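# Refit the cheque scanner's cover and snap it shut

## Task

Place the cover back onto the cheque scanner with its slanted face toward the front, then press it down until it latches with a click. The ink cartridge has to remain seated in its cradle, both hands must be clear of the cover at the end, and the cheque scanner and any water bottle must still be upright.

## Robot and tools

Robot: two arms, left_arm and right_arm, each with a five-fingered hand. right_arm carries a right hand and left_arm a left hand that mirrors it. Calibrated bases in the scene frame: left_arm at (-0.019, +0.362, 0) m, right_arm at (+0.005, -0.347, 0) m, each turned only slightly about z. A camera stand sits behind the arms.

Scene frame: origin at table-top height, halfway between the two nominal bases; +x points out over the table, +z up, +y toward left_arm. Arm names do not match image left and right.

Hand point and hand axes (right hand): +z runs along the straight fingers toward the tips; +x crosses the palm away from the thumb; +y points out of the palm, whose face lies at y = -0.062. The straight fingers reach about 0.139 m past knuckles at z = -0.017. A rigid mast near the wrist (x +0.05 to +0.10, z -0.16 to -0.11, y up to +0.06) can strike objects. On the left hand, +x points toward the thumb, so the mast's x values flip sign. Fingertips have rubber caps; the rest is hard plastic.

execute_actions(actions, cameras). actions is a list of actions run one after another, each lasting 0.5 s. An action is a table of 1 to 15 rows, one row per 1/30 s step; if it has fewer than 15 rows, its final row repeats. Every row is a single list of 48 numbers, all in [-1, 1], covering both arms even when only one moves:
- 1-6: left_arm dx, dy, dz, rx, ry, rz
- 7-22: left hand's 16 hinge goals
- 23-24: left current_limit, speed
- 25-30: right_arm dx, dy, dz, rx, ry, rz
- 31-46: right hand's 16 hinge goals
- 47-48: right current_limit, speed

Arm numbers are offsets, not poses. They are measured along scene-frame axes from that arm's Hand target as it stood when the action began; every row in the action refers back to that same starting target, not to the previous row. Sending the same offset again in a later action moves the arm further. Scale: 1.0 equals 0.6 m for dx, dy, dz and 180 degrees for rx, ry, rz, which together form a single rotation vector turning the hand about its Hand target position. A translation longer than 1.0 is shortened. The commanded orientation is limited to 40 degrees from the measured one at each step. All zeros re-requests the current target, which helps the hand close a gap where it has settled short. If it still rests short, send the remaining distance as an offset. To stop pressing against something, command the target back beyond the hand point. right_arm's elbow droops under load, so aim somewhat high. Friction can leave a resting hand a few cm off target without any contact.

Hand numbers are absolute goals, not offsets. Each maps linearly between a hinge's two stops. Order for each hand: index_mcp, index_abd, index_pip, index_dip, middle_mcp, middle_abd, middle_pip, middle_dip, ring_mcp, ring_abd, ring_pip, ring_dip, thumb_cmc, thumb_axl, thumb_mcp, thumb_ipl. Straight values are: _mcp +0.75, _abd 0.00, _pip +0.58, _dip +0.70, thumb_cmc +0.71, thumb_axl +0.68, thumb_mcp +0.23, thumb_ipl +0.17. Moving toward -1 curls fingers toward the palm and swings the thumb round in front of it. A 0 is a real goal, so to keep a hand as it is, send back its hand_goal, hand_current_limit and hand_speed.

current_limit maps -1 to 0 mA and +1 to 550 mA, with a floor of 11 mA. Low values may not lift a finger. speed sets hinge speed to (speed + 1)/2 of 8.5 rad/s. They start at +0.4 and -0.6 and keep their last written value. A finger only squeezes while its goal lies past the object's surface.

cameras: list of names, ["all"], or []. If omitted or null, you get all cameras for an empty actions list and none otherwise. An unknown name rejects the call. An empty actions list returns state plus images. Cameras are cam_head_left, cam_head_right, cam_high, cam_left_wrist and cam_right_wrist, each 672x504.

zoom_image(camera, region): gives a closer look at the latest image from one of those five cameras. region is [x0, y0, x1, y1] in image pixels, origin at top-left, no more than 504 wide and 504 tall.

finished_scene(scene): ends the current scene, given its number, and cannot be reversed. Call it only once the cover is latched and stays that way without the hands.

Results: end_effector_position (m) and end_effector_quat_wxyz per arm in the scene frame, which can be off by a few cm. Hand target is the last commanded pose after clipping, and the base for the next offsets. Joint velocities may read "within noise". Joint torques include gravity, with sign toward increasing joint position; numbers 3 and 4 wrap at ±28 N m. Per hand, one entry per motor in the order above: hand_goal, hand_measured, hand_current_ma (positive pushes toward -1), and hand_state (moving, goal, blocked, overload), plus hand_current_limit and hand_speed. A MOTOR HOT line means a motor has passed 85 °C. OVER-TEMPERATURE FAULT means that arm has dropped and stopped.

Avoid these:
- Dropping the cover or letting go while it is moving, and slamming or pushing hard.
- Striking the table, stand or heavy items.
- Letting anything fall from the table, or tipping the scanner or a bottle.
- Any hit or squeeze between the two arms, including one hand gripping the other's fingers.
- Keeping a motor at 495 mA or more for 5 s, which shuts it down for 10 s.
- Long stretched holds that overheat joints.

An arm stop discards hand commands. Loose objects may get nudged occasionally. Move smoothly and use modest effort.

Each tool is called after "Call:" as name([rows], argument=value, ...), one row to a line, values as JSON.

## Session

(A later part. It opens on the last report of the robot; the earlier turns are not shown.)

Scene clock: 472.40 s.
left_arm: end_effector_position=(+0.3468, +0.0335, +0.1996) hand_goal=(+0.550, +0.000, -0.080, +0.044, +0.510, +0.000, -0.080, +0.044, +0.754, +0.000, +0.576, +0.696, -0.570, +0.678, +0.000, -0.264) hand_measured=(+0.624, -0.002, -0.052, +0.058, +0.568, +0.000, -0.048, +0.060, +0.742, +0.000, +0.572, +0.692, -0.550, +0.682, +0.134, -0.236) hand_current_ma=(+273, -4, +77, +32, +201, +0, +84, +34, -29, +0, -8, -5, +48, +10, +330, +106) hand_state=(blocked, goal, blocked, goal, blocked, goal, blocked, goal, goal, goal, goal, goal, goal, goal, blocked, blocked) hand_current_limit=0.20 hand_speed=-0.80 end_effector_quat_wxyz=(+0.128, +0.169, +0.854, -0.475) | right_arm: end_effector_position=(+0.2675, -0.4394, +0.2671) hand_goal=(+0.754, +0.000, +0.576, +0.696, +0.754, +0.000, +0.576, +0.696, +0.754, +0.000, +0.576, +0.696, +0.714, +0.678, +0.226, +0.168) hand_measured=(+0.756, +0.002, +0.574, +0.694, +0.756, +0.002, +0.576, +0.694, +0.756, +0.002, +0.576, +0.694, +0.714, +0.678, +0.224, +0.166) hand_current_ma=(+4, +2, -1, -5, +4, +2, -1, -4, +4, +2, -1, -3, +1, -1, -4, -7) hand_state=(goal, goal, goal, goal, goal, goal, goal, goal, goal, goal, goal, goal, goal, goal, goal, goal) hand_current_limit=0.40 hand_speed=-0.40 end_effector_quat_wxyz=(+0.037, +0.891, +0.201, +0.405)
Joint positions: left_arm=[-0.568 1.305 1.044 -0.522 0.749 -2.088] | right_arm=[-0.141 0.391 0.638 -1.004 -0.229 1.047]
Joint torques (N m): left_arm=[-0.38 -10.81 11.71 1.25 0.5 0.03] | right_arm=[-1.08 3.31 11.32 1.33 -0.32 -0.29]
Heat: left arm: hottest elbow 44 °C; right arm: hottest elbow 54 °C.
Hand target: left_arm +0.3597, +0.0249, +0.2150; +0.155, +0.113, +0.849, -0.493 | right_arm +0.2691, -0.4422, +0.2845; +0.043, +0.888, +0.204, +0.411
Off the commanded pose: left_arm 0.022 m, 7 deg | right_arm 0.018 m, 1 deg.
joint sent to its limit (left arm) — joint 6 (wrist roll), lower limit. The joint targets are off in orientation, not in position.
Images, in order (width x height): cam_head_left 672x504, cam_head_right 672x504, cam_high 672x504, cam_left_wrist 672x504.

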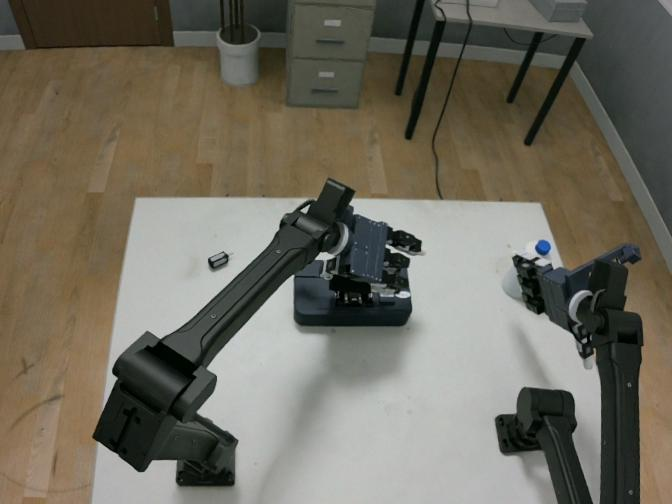

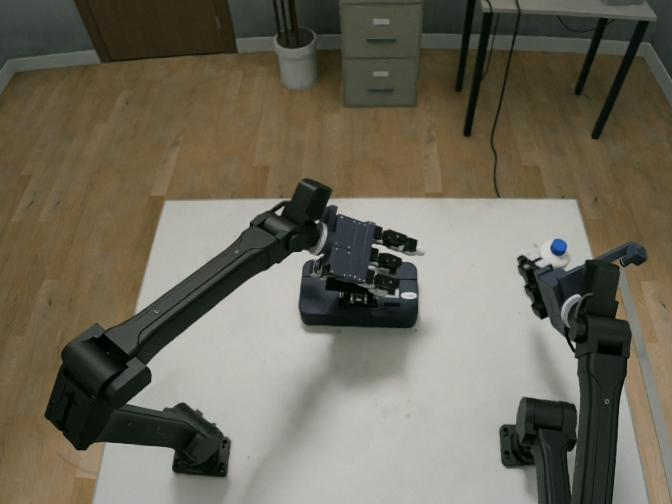

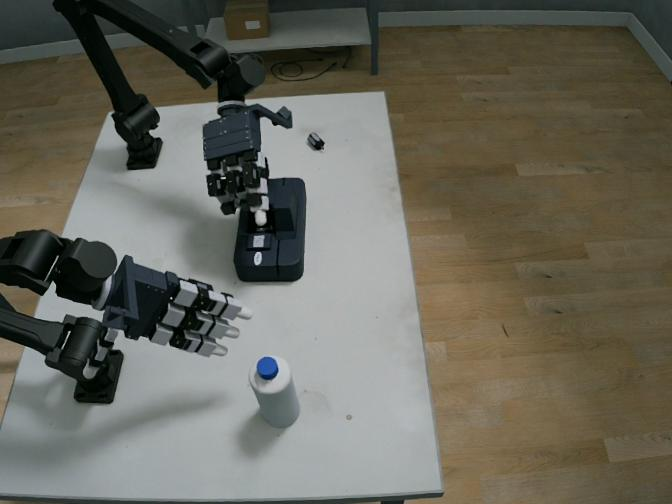

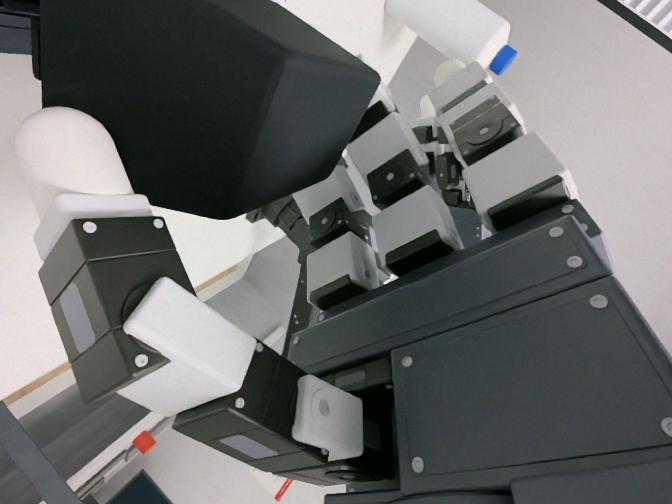

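Call:
execute_actions([
  [[0.045,-0.037,0,0,0,-0.022,0.55,0,-0.08,0.044,0.51,0,-0.08,0.044,0.754,0,0.576,0.696,-0.571,0.678,0.0,-0.265,0.2,-0.8,0,0,0,0,0,0,0.754,0,0.576,0.696,0.754,0,0.576,0.696,0.754,0,0.576,0.696,0.714,0.678,0.226,0.168,0.4,-0.4]],
  [[0,0,-0.04,0,0,0,0.55,0,-0.08,0.044,0.51,0,-0.08,0.044,0.754,0,0.576,0.696,-0.571,0.678,0.0,-0.265,0.2,-0.8,0,0,0,0,0,0,0.754,0,0.576,0.696,0.754,0,0.576,0.696,0.754,0,0.576,0.696,0.714,0.678,0.226,0.168,0.4,-0.4]],
], cameras=["cam_left_wrist", "cam_head_right", "cam_high", "cam_head_left"])

Call:
zoom_image(camera="cam_head_right", region=[290, 220, 430, 340])

Call:
zoom_image(camera="cam_head_left", region=[290, 220, 430, 340])

Call:
zoom_image(camera="cam_high", region=[200, 130, 320, 260])

Scene clock: 493.67 s.
left_arm: end_effector_position=(+0.3805, +0.0056, +0.1950) hand_goal=(+0.550, +0.000, -0.080, +0.044, +0.510, +0.000, -0.080, +0.044, +0.754, +0.000, +0.576, +0.696, -0.570, +0.678, +0.000, -0.264) hand_measured=(+0.624, -0.002, -0.052, +0.058, +0.568, +0.000, -0.048, +0.060, +0.742, +0.000, +0.572, +0.692, -0.550, +0.682, +0.134, -0.236) hand_current_ma=(+273, -4, +77, +32, +200, +0, +84, +34, -29, +0, -8, -5, +48, +10, +330, +106) hand_state=(blocked, goal, blocked, goal, blocked, goal, blocked, goal, goal, goal, goal, goal, goal, goal, blocked, blocked) hand_current_limit=0.20 hand_speed=-0.80 end_effector_quat_wxyz=(+0.127, +0.176, +0.846, -0.487) | right_arm: end_effector_position=(+0.2675, -0.4394, +0.2671) hand_goal=(+0.754, +0.000, +0.576, +0.696, +0.754, +0.000, +0.576, +0.696, +0.754, +0.000, +0.576, +0.696, +0.714, +0.678, +0.226, +0.168) hand_measured=(+0.756, +0.002, +0.574, +0.694, +0.756, +0.002, +0.576, +0.694, +0.756, +0.002, +0.576, +0.694, +0.714, +0.678, +0.224, +0.166) hand_current_ma=(+4, +2, -1, -5, +4, +2, -1, -4, +4, +2, -1, -3, +1, -1, -4, -7) hand_state=(goal, goal, goal, goal, goal, goal, goal, goal, goal, goal, goal, goal, goal, goal, goal, goal) hand_current_limit=0.40 hand_speed=-0.40 end_effector_quat_wxyz=(+0.037, +0.891, +0.201, +0.405)
Joint positions: left_arm=[-0.568 1.419 1.132 -0.477 0.778 -2.088] | right_arm=[-0.141 0.391 0.638 -1.004 -0.229 1.047]
Joint torques (N m): left_arm=[-0.09 -12.57 8.79 1.87 0.64 0.05] | right_arm=[-1.08 3.37 11.32 1.33 -0.32 -0.3]
Heat: left arm: hottest elbow 47 °C; right arm: hottest elbow 54 °C.
Hand target: left_arm +0.3868, +0.0027, +0.1909; +0.137, +0.142, +0.845, -0.498 | right_arm +0.2691, -0.4422, +0.2845; +0.043, +0.888, +0.204, +0.411
Off the commanded pose: left_arm 0.008 m, 4 deg | right_arm 0.018 m, 1 deg.
joint sent to its limit (left arm) — joint 6 (wrist roll), lower limit. The joint targets are off in orientation, not in position.
Images, in order (width x height): cam_head_left 672x504, cam_head_right 672x504, cam_high 672x504, cam_left_wrist 672x504.

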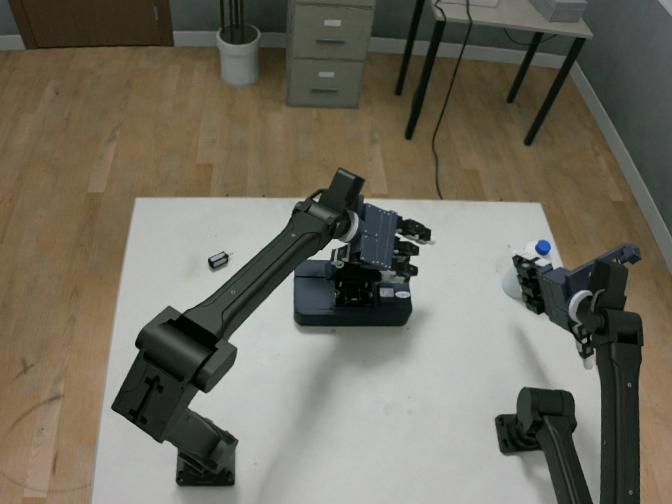

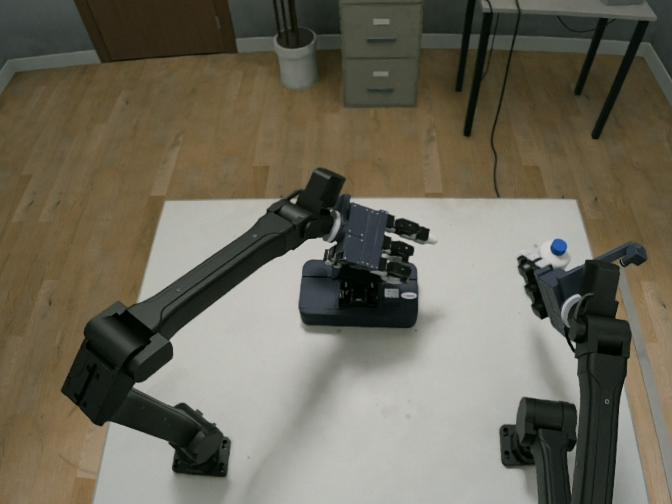

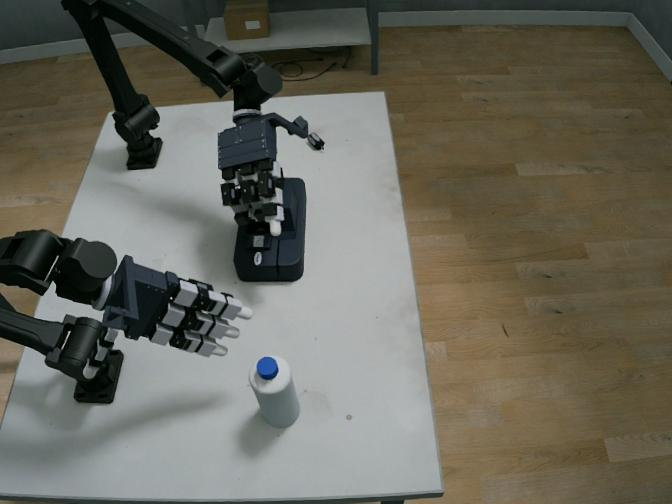

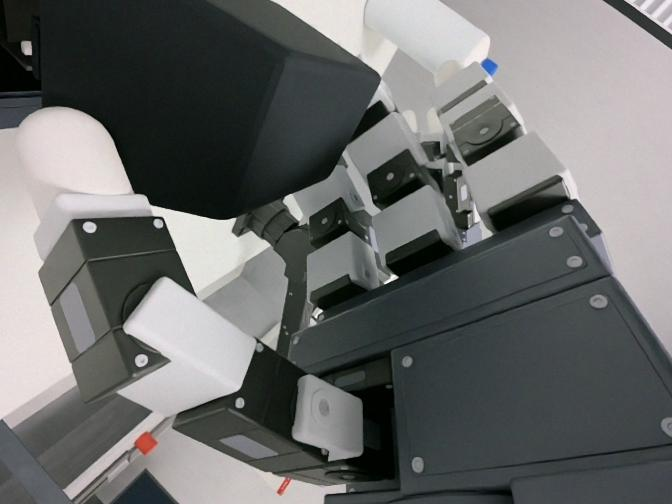

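Scaled by 3.600 from the camera's 672x504 image, which has a finer 960x720 frame.

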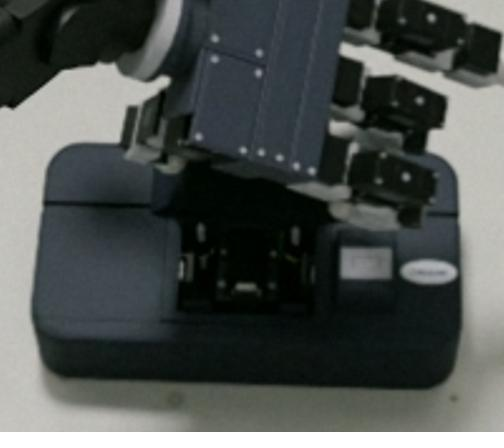

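Scaled by 3.600 from the camera's 672x504 image, which has a finer 960x720 frame.

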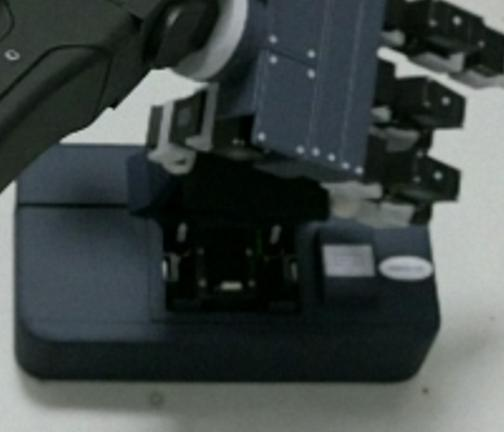

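Scaled by 3.877 from the camera's 672x504 image, which has a finer 960x720 frame.

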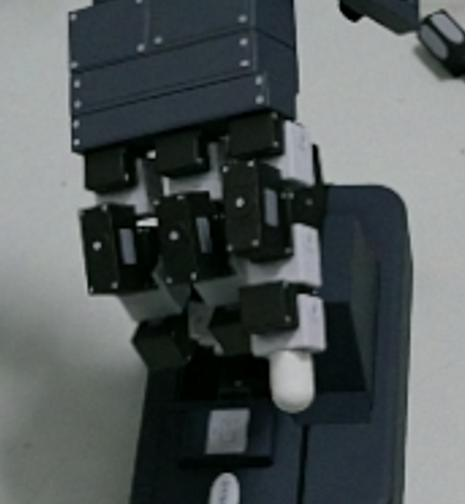

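Call:
zoom_image(camera="cam_head_right", region=[325, 250, 405, 320])

Call:
zoom_image(camera="cam_left_wrist", region=[0, 0, 400, 240])

Scaled by 6.300 from the camera's 672x504 image, which has a finer 960x720 frame.

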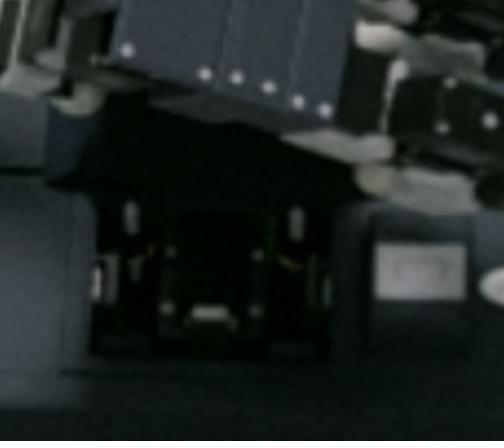

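Scaled by 1.260 from the camera's 672x504 image, which has a finer 960x720 frame.

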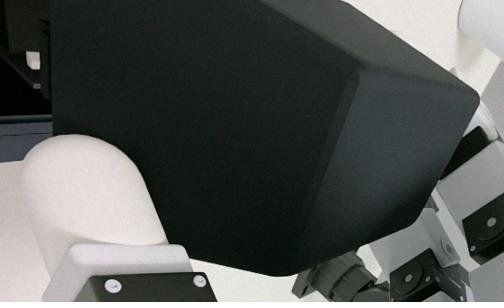

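Call:
execute_actions([
  [[0,0,0,0,0,0.01,0.55,0,-0.08,0.044,0.51,0,-0.08,0.044,1.0,0,1.0,1.0,-0.571,0.678,0.0,-0.265,0.2,-0.8,0,0,0,0,0,0,0.754,0,0.576,0.696,0.754,0,0.576,0.696,0.754,0,0.576,0.696,0.714,0.678,0.226,0.168,0.4,-0.4]],
  [[0,0,-0.06,0,0,0,0.55,0,-0.08,0.044,0.51,0,-0.08,0.044,1.0,0,1.0,1.0,-0.571,0.678,0.0,-0.265,0.2,-0.8,0,0,0,0,0,0,0.754,0,0.576,0.696,0.754,0,0.576,0.696,0.754,0,0.576,0.696,0.714,0.678,0.226,0.168,0.4,-0.4]],
], cameras=["cam_left_wrist", "cam_head_right", "cam_high", "cam_head_left"])

Call:
zoom_image(camera="cam_head_right", region=[315, 240, 415, 330])

Call:
zoom_image(camera="cam_left_wrist", region=[0, 0, 400, 240])

Call:
zoom_image(camera="cam_high", region=[210, 150, 320, 260])

Scene clock: 523.40 s.
left_arm: end_effector_position=(+0.3853, +0.0047, +0.1800) hand_goal=(+0.550, +0.000, -0.080, +0.044, +0.510, +0.000, -0.080, +0.044, +1.000, +0.000, +1.000, +1.000, -0.570, +0.678, +0.000, -0.264) hand_measured=(+0.616, -0.002, -0.048, +0.062, +0.568, -0.004, -0.058, +0.042, +0.980, +0.000, +0.992, +0.996, -0.530, +0.690, +0.138, -0.236) hand_current_ma=(+233, -4, +84, +45, +200, -4, +56, -4, -53, +0, -13, -5, +121, +32, +330, +112) hand_state=(blocked, goal, blocked, goal, blocked, goal, blocked, goal, blocked, goal, goal, goal, blocked, goal, blocked, blocked) hand_current_limit=0.20 hand_speed=-0.80 end_effector_quat_wxyz=(+0.147, +0.179, +0.841, -0.489) | right_arm: end_effector_position=(+0.2675, -0.4394, +0.2671) hand_goal=(+0.754, +0.000, +0.576, +0.696, +0.754, +0.000, +0.576, +0.696, +0.754, +0.000, +0.576, +0.696, +0.714, +0.678, +0.226, +0.168) hand_measured=(+0.756, +0.002, +0.574, +0.694, +0.756, +0.002, +0.576, +0.694, +0.756, +0.002, +0.576, +0.694, +0.714, +0.678, +0.224, +0.166) hand_current_ma=(+4, +2, -1, -5, +4, +2, -1, -4, +4, +2, -1, -3, +1, -1, -4, -7) hand_state=(goal, goal, goal, goal, goal, goal, goal, goal, goal, goal, goal, goal, goal, goal, goal, goal) hand_current_limit=0.40 hand_speed=-0.40 end_effector_quat_wxyz=(+0.037, +0.891, +0.201, +0.405)
Joint positions: left_arm=[-0.569 1.424 1.082 -0.382 0.763 -2.091] | right_arm=[-0.141 0.391 0.638 -1.004 -0.229 1.047]
Joint torques (N m): left_arm=[-1.73 -11.11 7.17 2.07 0.28 -0.01] | right_arm=[-1.08 3.31 11.33 1.32 -0.32 -0.29]
Heat: left arm: hottest elbow 45 °C; right arm: hottest elbow 54 °C.
Hand target: left_arm +0.3868, +0.0026, +0.1550; +0.145, +0.129, +0.847, -0.496 | right_arm +0.2691, -0.4422, +0.2845; +0.043, +0.888, +0.204, +0.411
Off the commanded pose: left_arm 0.025 m, 6 deg | right_arm 0.018 m, 1 deg.
joint sent to its limit (left arm) — joint 6 (wrist roll), lower limit. The joint targets are off in orientation, not in position.
Images, in order (width x height): cam_head_left 672x504, cam_head_right 672x504, cam_high 672x504, cam_left_wrist 672x504.

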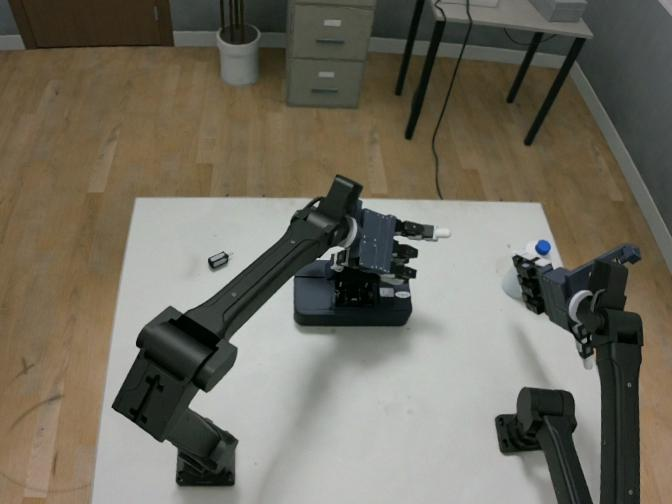

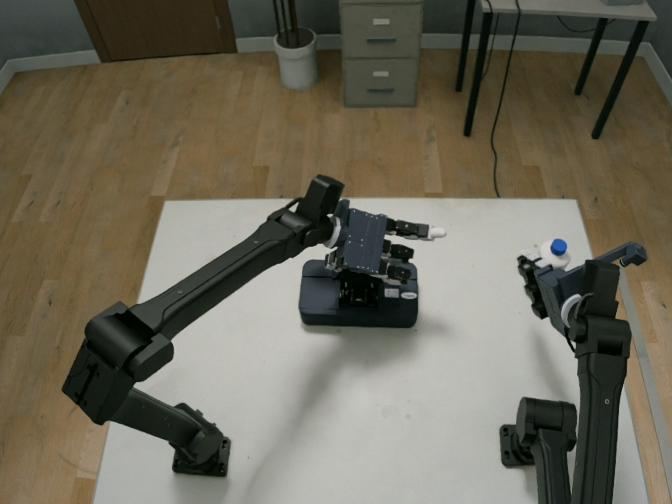

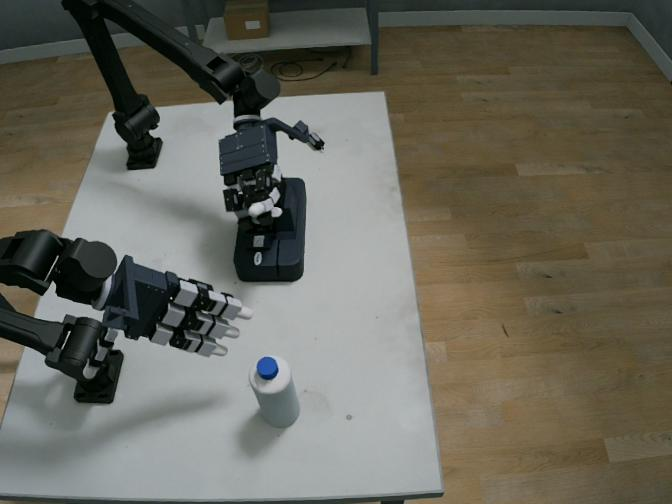

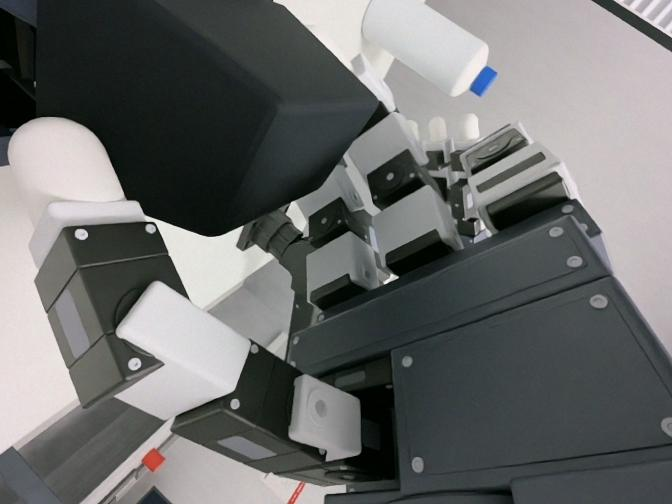

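Scaled by 5.040 from the camera's 672x504 image, which has a finer 960x720 frame.

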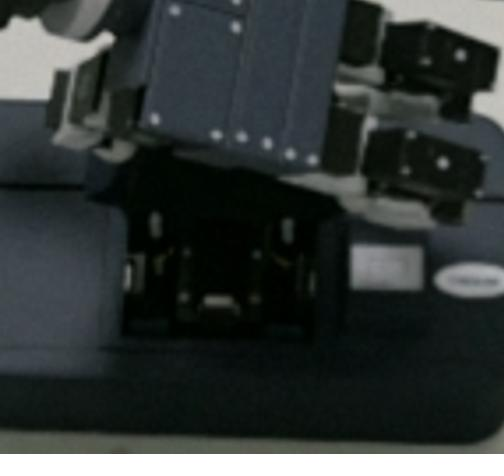

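Scaled by 1.260 from the camera's 672x504 image, which has a finer 960x720 frame.

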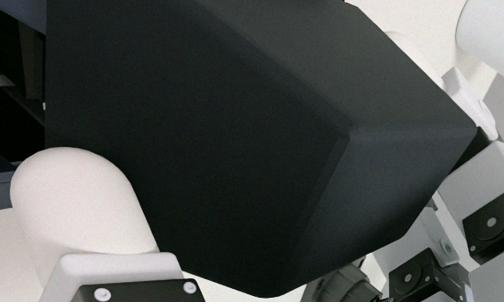

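Scaled by 4.582 from the camera's 672x504 image, which has a finer 960x720 frame.

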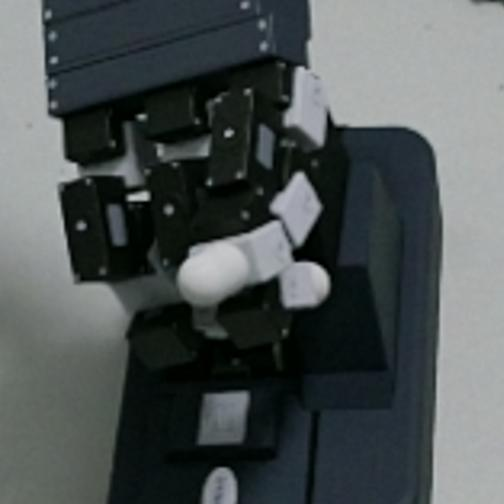

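Call:
execute_actions([
  [[0,0,0.11,0,0,-0.01,0.55,0,-0.08,0.044,0.51,0,-0.08,0.044,1.0,0,1.0,1.0,-0.571,0.678,0.0,-0.265,0.2,-0.8,0,0,0,0,0,0,0.754,0,0.576,0.696,0.754,0,0.576,0.696,0.754,0,0.576,0.696,0.714,0.678,0.226,0.168,0.4,-0.4]],
  [[-0.06,0,0,0,0,0,0.55,0,-0.08,0.044,0.51,0,-0.08,0.044,1.0,0,1.0,1.0,-0.571,0.678,0.0,-0.265,0.2,-0.8,0,0,0,0,0,0,0.754,0,0.576,0.696,0.754,0,0.576,0.696,0.754,0,0.576,0.696,0.714,0.678,0.226,0.168,0.4,-0.4]],
], cameras=["cam_left_wrist", "cam_head_right", "cam_high", "cam_head_left"])

Call:
zoom_image(camera="cam_head_right", region=[315, 240, 415, 330])

Call:
zoom_image(camera="cam_left_wrist", region=[0, 0, 400, 240])

Call:
zoom_image(camera="cam_high", region=[210, 150, 320, 260])

Scene clock: 530.67 s.
left_arm: end_effector_position=(+0.3534, +0.0032, +0.2180) hand_goal=(+0.550, +0.000, -0.080, +0.044, +0.510, +0.000, -0.080, +0.044, +1.000, +0.000, +1.000, +1.000, -0.570, +0.678, +0.000, -0.264) hand_measured=(+0.616, -0.004, -0.048, +0.064, +0.562, -0.004, -0.054, +0.056, +0.980, +0.000, +0.994, +0.996, -0.532, +0.690, +0.138, -0.236) hand_current_ma=(+233, -7, +89, +48, +177, -4, +67, +27, -53, +0, -13, -5, +112, +32, +330, +112) hand_state=(blocked, goal, blocked, goal, blocked, goal, blocked, goal, blocked, goal, goal, goal, blocked, goal, blocked, blocked) hand_current_limit=0.20 hand_speed=-0.80 end_effector_quat_wxyz=(+0.125, +0.190, +0.845, -0.484) | right_arm: end_effector_position=(+0.2675, -0.4394, +0.2671) hand_goal=(+0.754, +0.000, +0.576, +0.696, +0.754, +0.000, +0.576, +0.696, +0.754, +0.000, +0.576, +0.696, +0.714, +0.678, +0.226, +0.168) hand_measured=(+0.756, +0.002, +0.574, +0.694, +0.756, +0.002, +0.576, +0.694, +0.756, +0.002, +0.576, +0.694, +0.714, +0.678, +0.224, +0.166) hand_current_ma=(+4, +2, -1, -5, +4, +2, -1, -4, +4, +2, -1, -3, +1, -1, -4, -7) hand_state=(goal, goal, goal, goal, goal, goal, goal, goal, goal, goal, goal, goal, goal, goal, goal, goal) hand_current_limit=0.40 hand_speed=-0.40 end_effector_quat_wxyz=(+0.037, +0.891, +0.201, +0.405)
Joint positions: left_arm=[-0.607 1.351 1.128 -0.538 0.758 -2.088] | right_arm=[-0.141 0.391 0.638 -1.004 -0.229 1.047]
Joint torques (N m): left_arm=[-1.26 -13.98 8.35 1.18 0.51 0.04] | right_arm=[-1.08 3.37 11.32 1.33 -0.32 -0.3]
Heat: left arm: hottest elbow 44 °C; right arm: hottest elbow 54 °C.
Hand target: left_arm +0.3509, +0.0026, +0.2210; +0.138, +0.142, +0.844, -0.498 | right_arm +0.2691, -0.4422, +0.2845; +0.043, +0.888, +0.204, +0.411
Off the commanded pose: left_arm 0.004 m, 6 deg | right_arm 0.018 m, 1 deg.
joint sent to its limit (left arm) — joint 6 (wrist roll), lower limit. The joint targets are off in orientation, not in position.
Images, in order (width x height): cam_head_left 672x504, cam_head_right 672x504, cam_high 672x504, cam_left_wrist 672x504.

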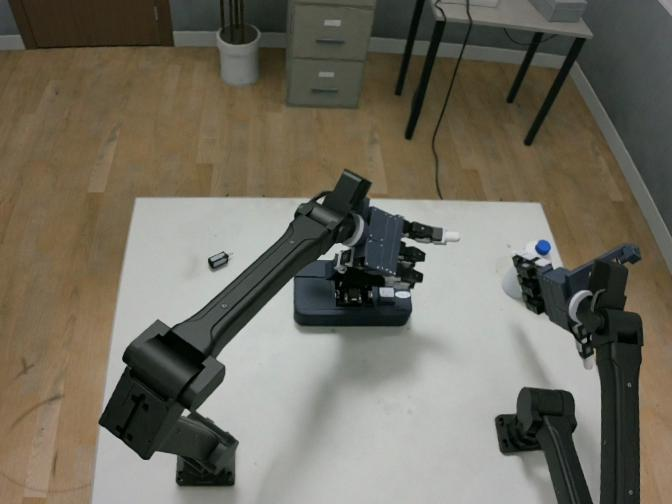

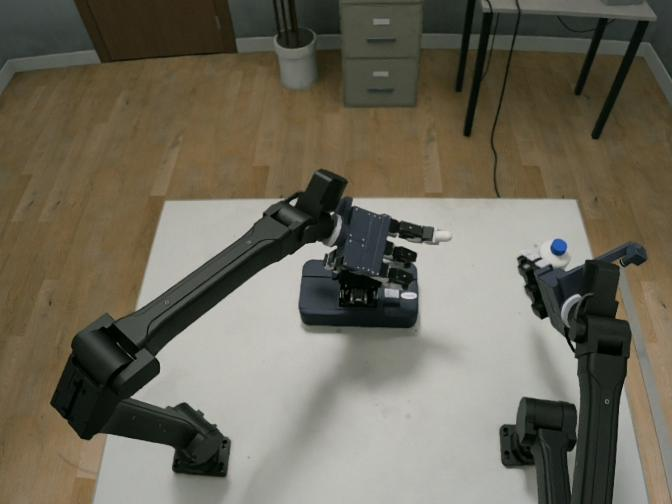

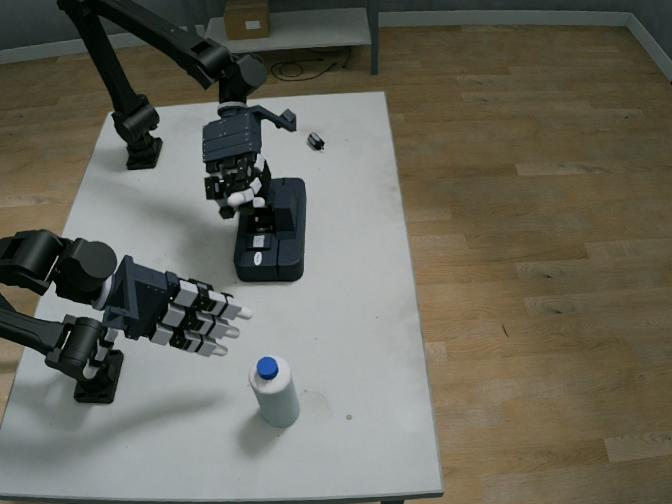

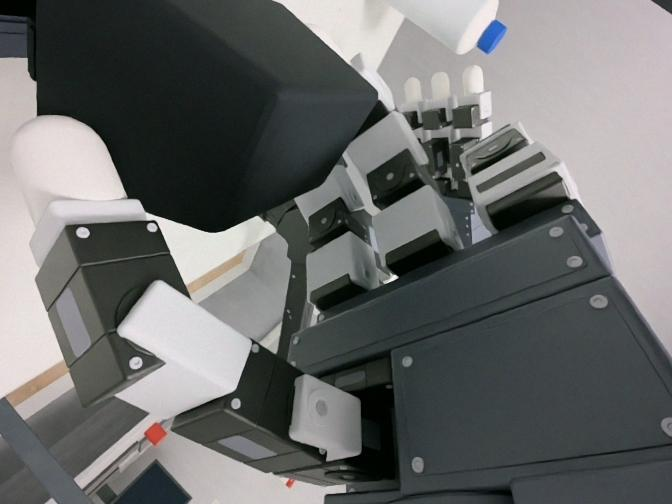

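Scaled by 5.040 from the camera's 672x504 image, which has a finer 960x720 frame.

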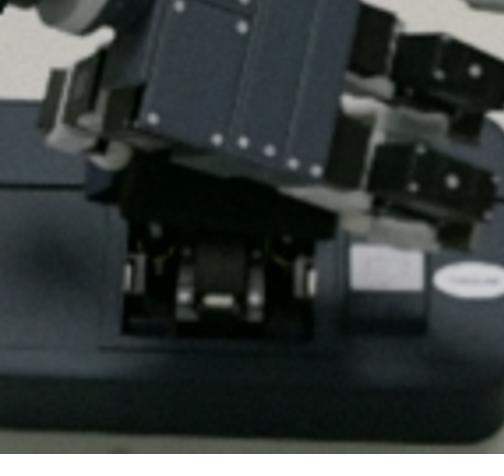

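Scaled by 1.260 from the camera's 672x504 image, which has a finer 960x720 frame.

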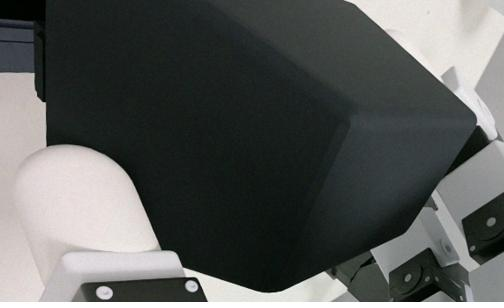

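Scaled by 4.582 from the camera's 672x504 image, which has a finer 960x720 frame.

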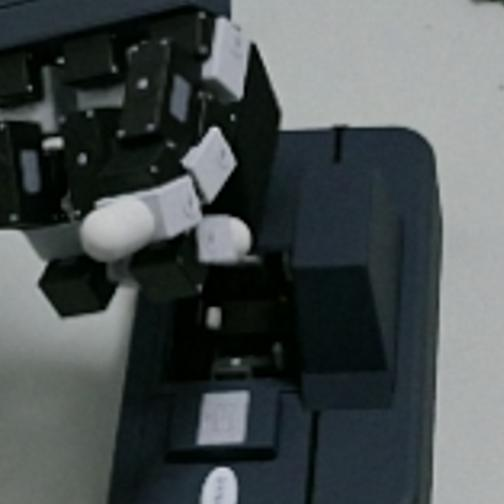

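Call:
execute_actions([
  [[0,0,0,0,0,0,0.6,0,-0.08,0.044,0.44,0,-0.08,0.044,1.0,0,1.0,1.0,-0.571,0.678,0.0,-0.265,0.2,-0.8,0,0,0,0,0,0,0.754,0,0.576,0.696,0.754,0,0.576,0.696,0.754,0,0.576,0.696,0.714,0.678,0.226,0.168,0.4,-0.4]],
], cameras=["cam_left_wrist", "cam_head_right"])

Call:
zoom_image(camera="cam_head_right", region=[315, 240, 415, 330])

Call:
zoom_image(camera="cam_left_wrist", region=[0, 0, 400, 240])

Scene clock: 576.67 s.
left_arm: end_effector_position=(+0.3534, +0.0032, +0.2180) hand_goal=(+0.600, +0.000, -0.080, +0.044, +0.440, +0.000, -0.080, +0.044, +1.000, +0.000, +1.000, +1.000, -0.570, +0.678, +0.000, -0.264) hand_measured=(+0.620, -0.004, -0.048, +0.064, +0.550, -0.004, -0.042, +0.062, +0.980, +0.000, +0.994, +0.996, -0.532, +0.690, +0.138, -0.236) hand_current_ma=(+54, -7, +89, +48, +330, -4, +111, +43, -53, +0, -13, -5, +112, +32, +330, +112) hand_state=(blocked, goal, blocked, goal, blocked, goal, blocked, goal, blocked, goal, goal, goal, blocked, goal, blocked, blocked) hand_current_limit=0.20 hand_speed=-0.80 end_effector_quat_wxyz=(+0.125, +0.190, +0.845, -0.484) | right_arm: end_effector_position=(+0.2675, -0.4394, +0.2671) hand_goal=(+0.754, +0.000, +0.576, +0.696, +0.754, +0.000, +0.576, +0.696, +0.754, +0.000, +0.576, +0.696, +0.714, +0.678, +0.226, +0.168) hand_measured=(+0.756, +0.002, +0.574, +0.694, +0.756, +0.002, +0.576, +0.694, +0.756, +0.002, +0.576, +0.694, +0.714, +0.678, +0.224, +0.166) hand_current_ma=(+4, +2, -1, -5, +4, +2, -1, -4, +4, +2, -1, -3, +1, -1, -4, -7) hand_state=(goal, goal, goal, goal, goal, goal, goal, goal, goal, goal, goal, goal, goal, goal, goal, goal) hand_current_limit=0.40 hand_speed=-0.40 end_effector_quat_wxyz=(+0.037, +0.891, +0.201, +0.405)
Joint positions: left_arm=[-0.607 1.351 1.128 -0.538 0.758 -2.088] | right_arm=[-0.141 0.391 0.638 -1.004 -0.229 1.047]
Joint torques (N m): left_arm=[-1.38 -13.51 8.36 1.01 0.49 0] | right_arm=[-1.08 3.37 11.33 1.33 -0.32 -0.3]
Heat: left arm: hottest elbow 45 °C; right arm: hottest elbow 55 °C.
Hand target: left_arm +0.3508, +0.0026, +0.2210; +0.138, +0.142, +0.844, -0.498 | right_arm +0.2691, -0.4422, +0.2845; +0.043, +0.888, +0.204, +0.411
Off the commanded pose: left_arm 0.004 m, 6 deg | right_arm 0.018 m, 1 deg.
joint sent to its limit (left arm) — joint 6 (wrist roll), lower limit. The joint targets are off in orientation, not in position.
Images, in order (width x height): cam_head_right 672x504, cam_left_wrist 672x504.

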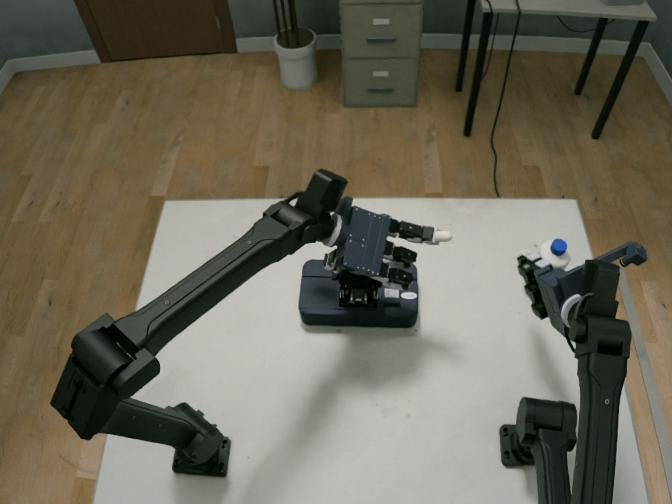

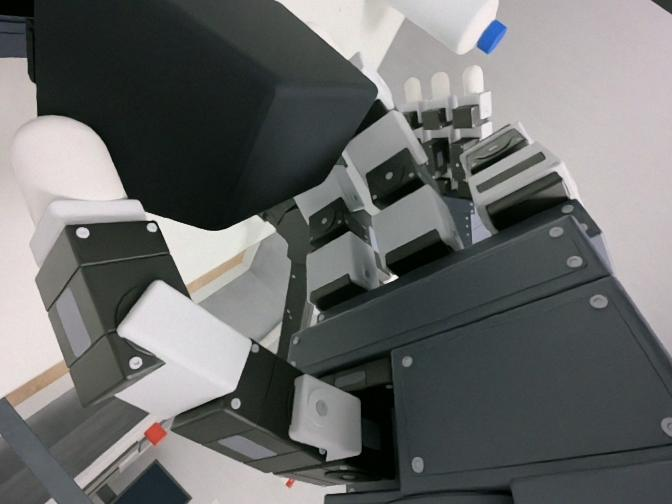

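Scaled by 5.040 from the camera's 672x504 image, which has a finer 960x720 frame.

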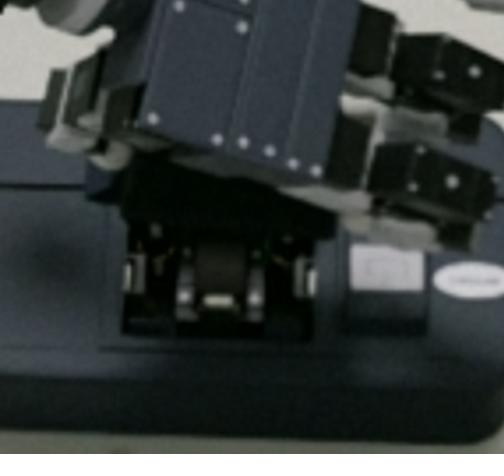

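Scaled by 1.260 from the camera's 672x504 image, which has a finer 960x720 frame.

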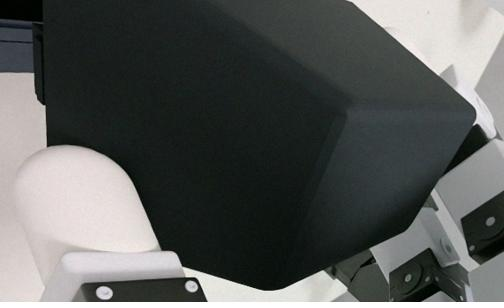

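Call:
execute_actions([
  [[0.03,0.0133,0,0,0,0,0.625,0,-0.08,0.044,0.42,0,-0.08,0.044,1.0,0,1.0,1.0,-0.571,0.678,0.0,-0.265,0.2,-0.8,0,0,0,0,0,0,0.754,0,0.576,0.696,0.754,0,0.576,0.696,0.754,0,0.576,0.696,0.714,0.678,0.226,0.168,0.4,-0.4]],
  [[0,0,-0.06,0,0,0,0.625,0,-0.08,0.044,0.42,0,-0.08,0.044,1.0,0,1.0,1.0,-0.571,0.678,0.0,-0.265,0.2,-0.8,0,0,0,0,0,0,0.754,0,0.576,0.696,0.754,0,0.576,0.696,0.754,0,0.576,0.696,0.714,0.678,0.226,0.168,0.4,-0.4]],
], cameras=["cam_left_wrist", "cam_head_right", "cam_high"])

Call:
zoom_image(camera="cam_head_right", region=[315, 240, 415, 330])

Call:
zoom_image(camera="cam_left_wrist", region=[0, 0, 400, 240])

Call:
zoom_image(camera="cam_high", region=[220, 150, 320, 250])

Scene clock: 591.40 s.
left_arm: end_effector_position=(+0.3639, +0.0133, +0.1857) hand_goal=(+0.626, +0.000, -0.080, +0.044, +0.420, +0.000, -0.080, +0.044, +1.000, +0.000, +1.000, +1.000, -0.570, +0.678, +0.000, -0.264) hand_measured=(+0.632, -0.004, -0.056, +0.058, +0.548, -0.004, -0.040, +0.062, +0.980, +0.000, +0.994, +0.996, -0.532, +0.690, +0.138, -0.236) hand_current_ma=(+11, -7, +59, +34, +330, -4, +115, +45, -53, +0, -12, -5, +112, +32, +330, +112) hand_state=(goal, goal, blocked, goal, blocked, goal, blocked, goal, blocked, goal, goal, goal, blocked, goal, blocked, blocked) hand_current_limit=0.20 hand_speed=-0.80 end_effector_quat_wxyz=(+0.125, +0.178, +0.847, -0.485) | right_arm: end_effector_position=(+0.2675, -0.4394, +0.2671) hand_goal=(+0.754, +0.000, +0.576, +0.696, +0.754, +0.000, +0.576, +0.696, +0.754, +0.000, +0.576, +0.696, +0.714, +0.678, +0.226, +0.168) hand_measured=(+0.756, +0.002, +0.574, +0.694, +0.756, +0.002, +0.576, +0.694, +0.756, +0.002, +0.576, +0.694, +0.714, +0.678, +0.224, +0.166) hand_current_ma=(+4, +2, -1, -5, +4, +2, -1, -4, +4, +2, -1, -3, +1, -1, -4, -7) hand_state=(goal, goal, goal, goal, goal, goal, goal, goal, goal, goal, goal, goal, goal, goal, goal, goal) hand_current_limit=0.40 hand_speed=-0.40 end_effector_quat_wxyz=(+0.037, +0.891, +0.201, +0.405)
Joint positions: left_arm=[-0.575 1.382 1.072 -0.46 0.773 -2.088] | right_arm=[-0.141 0.391 0.638 -1.004 -0.229 1.047]
Joint torques (N m): left_arm=[-0.21 -12.75 8.47 1.95 0.75 -0.05] | right_arm=[-1.03 3.37 11.32 1.32 -0.32 -0.3]
Heat: left arm: hottest elbow 45 °C; right arm: hottest elbow 55 °C.
Hand target: left_arm +0.3688, +0.0106, +0.1849; +0.137, +0.142, +0.845, -0.498 | right_arm +0.2691, -0.4422, +0.2845; +0.043, +0.888, +0.204, +0.411
Off the commanded pose: left_arm 0.006 m, 5 deg | right_arm 0.018 m, 1 deg.
joint sent to its limit (left arm) — joint 6 (wrist roll), lower limit. The joint targets are off in orientation, not in position.
Images, in order (width x height): cam_head_right 672x504, cam_high 672x504, cam_left_wrist 672x504.

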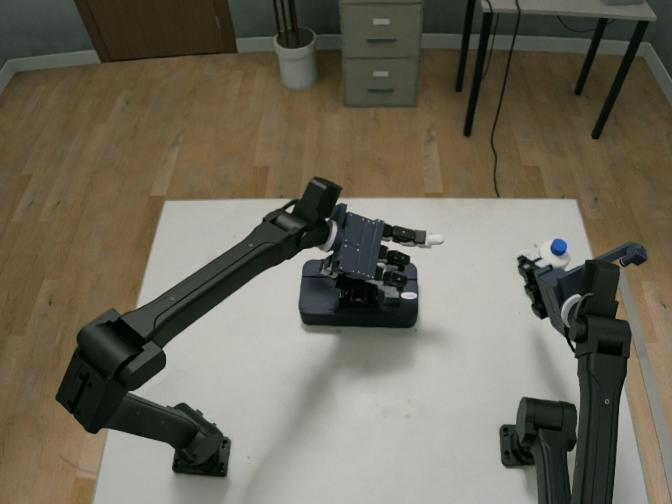

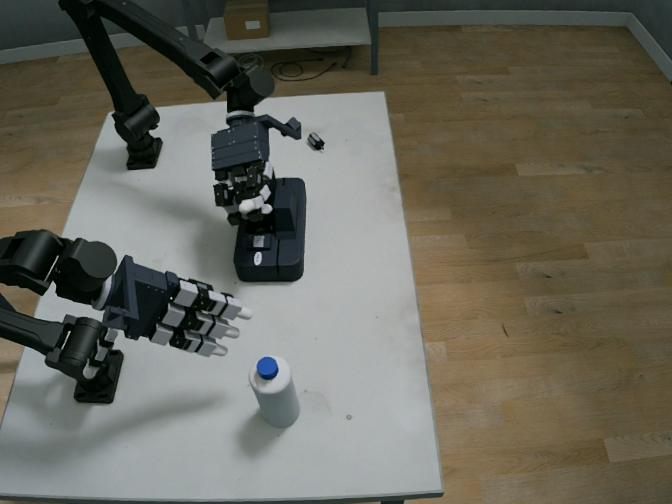

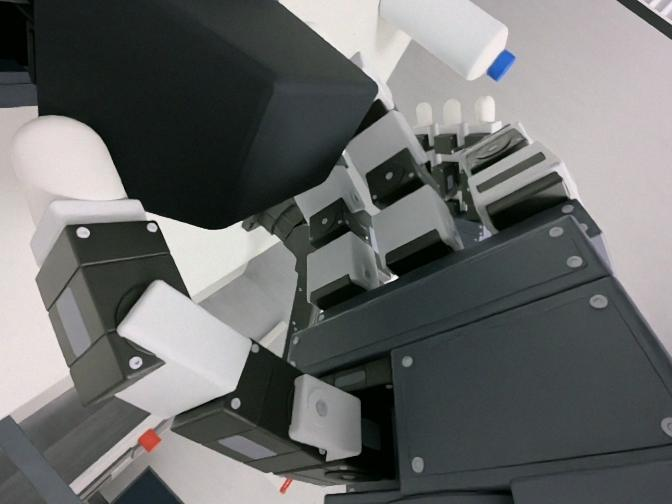

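Scaled by 5.040 from the camera's 672x504 image, which has a finer 960x720 frame.

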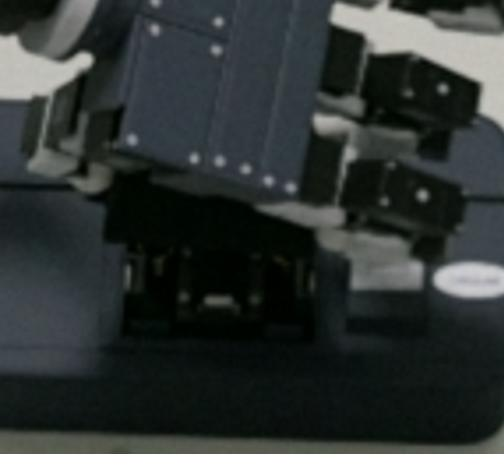

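Scaled by 1.260 from the camera's 672x504 image, which has a finer 960x720 frame.

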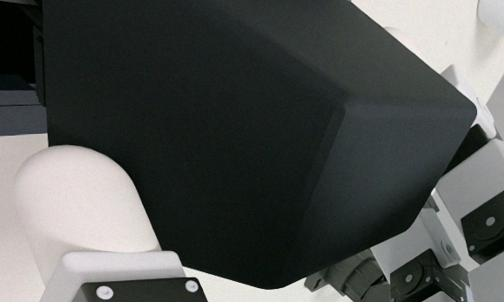

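Scaled by 5.040 from the camera's 672x504 image, which has a finer 960x720 frame.

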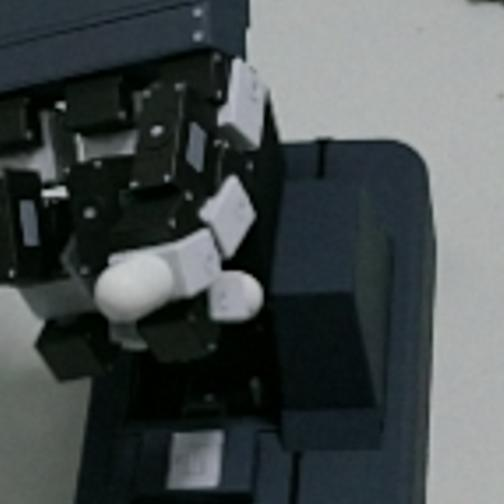

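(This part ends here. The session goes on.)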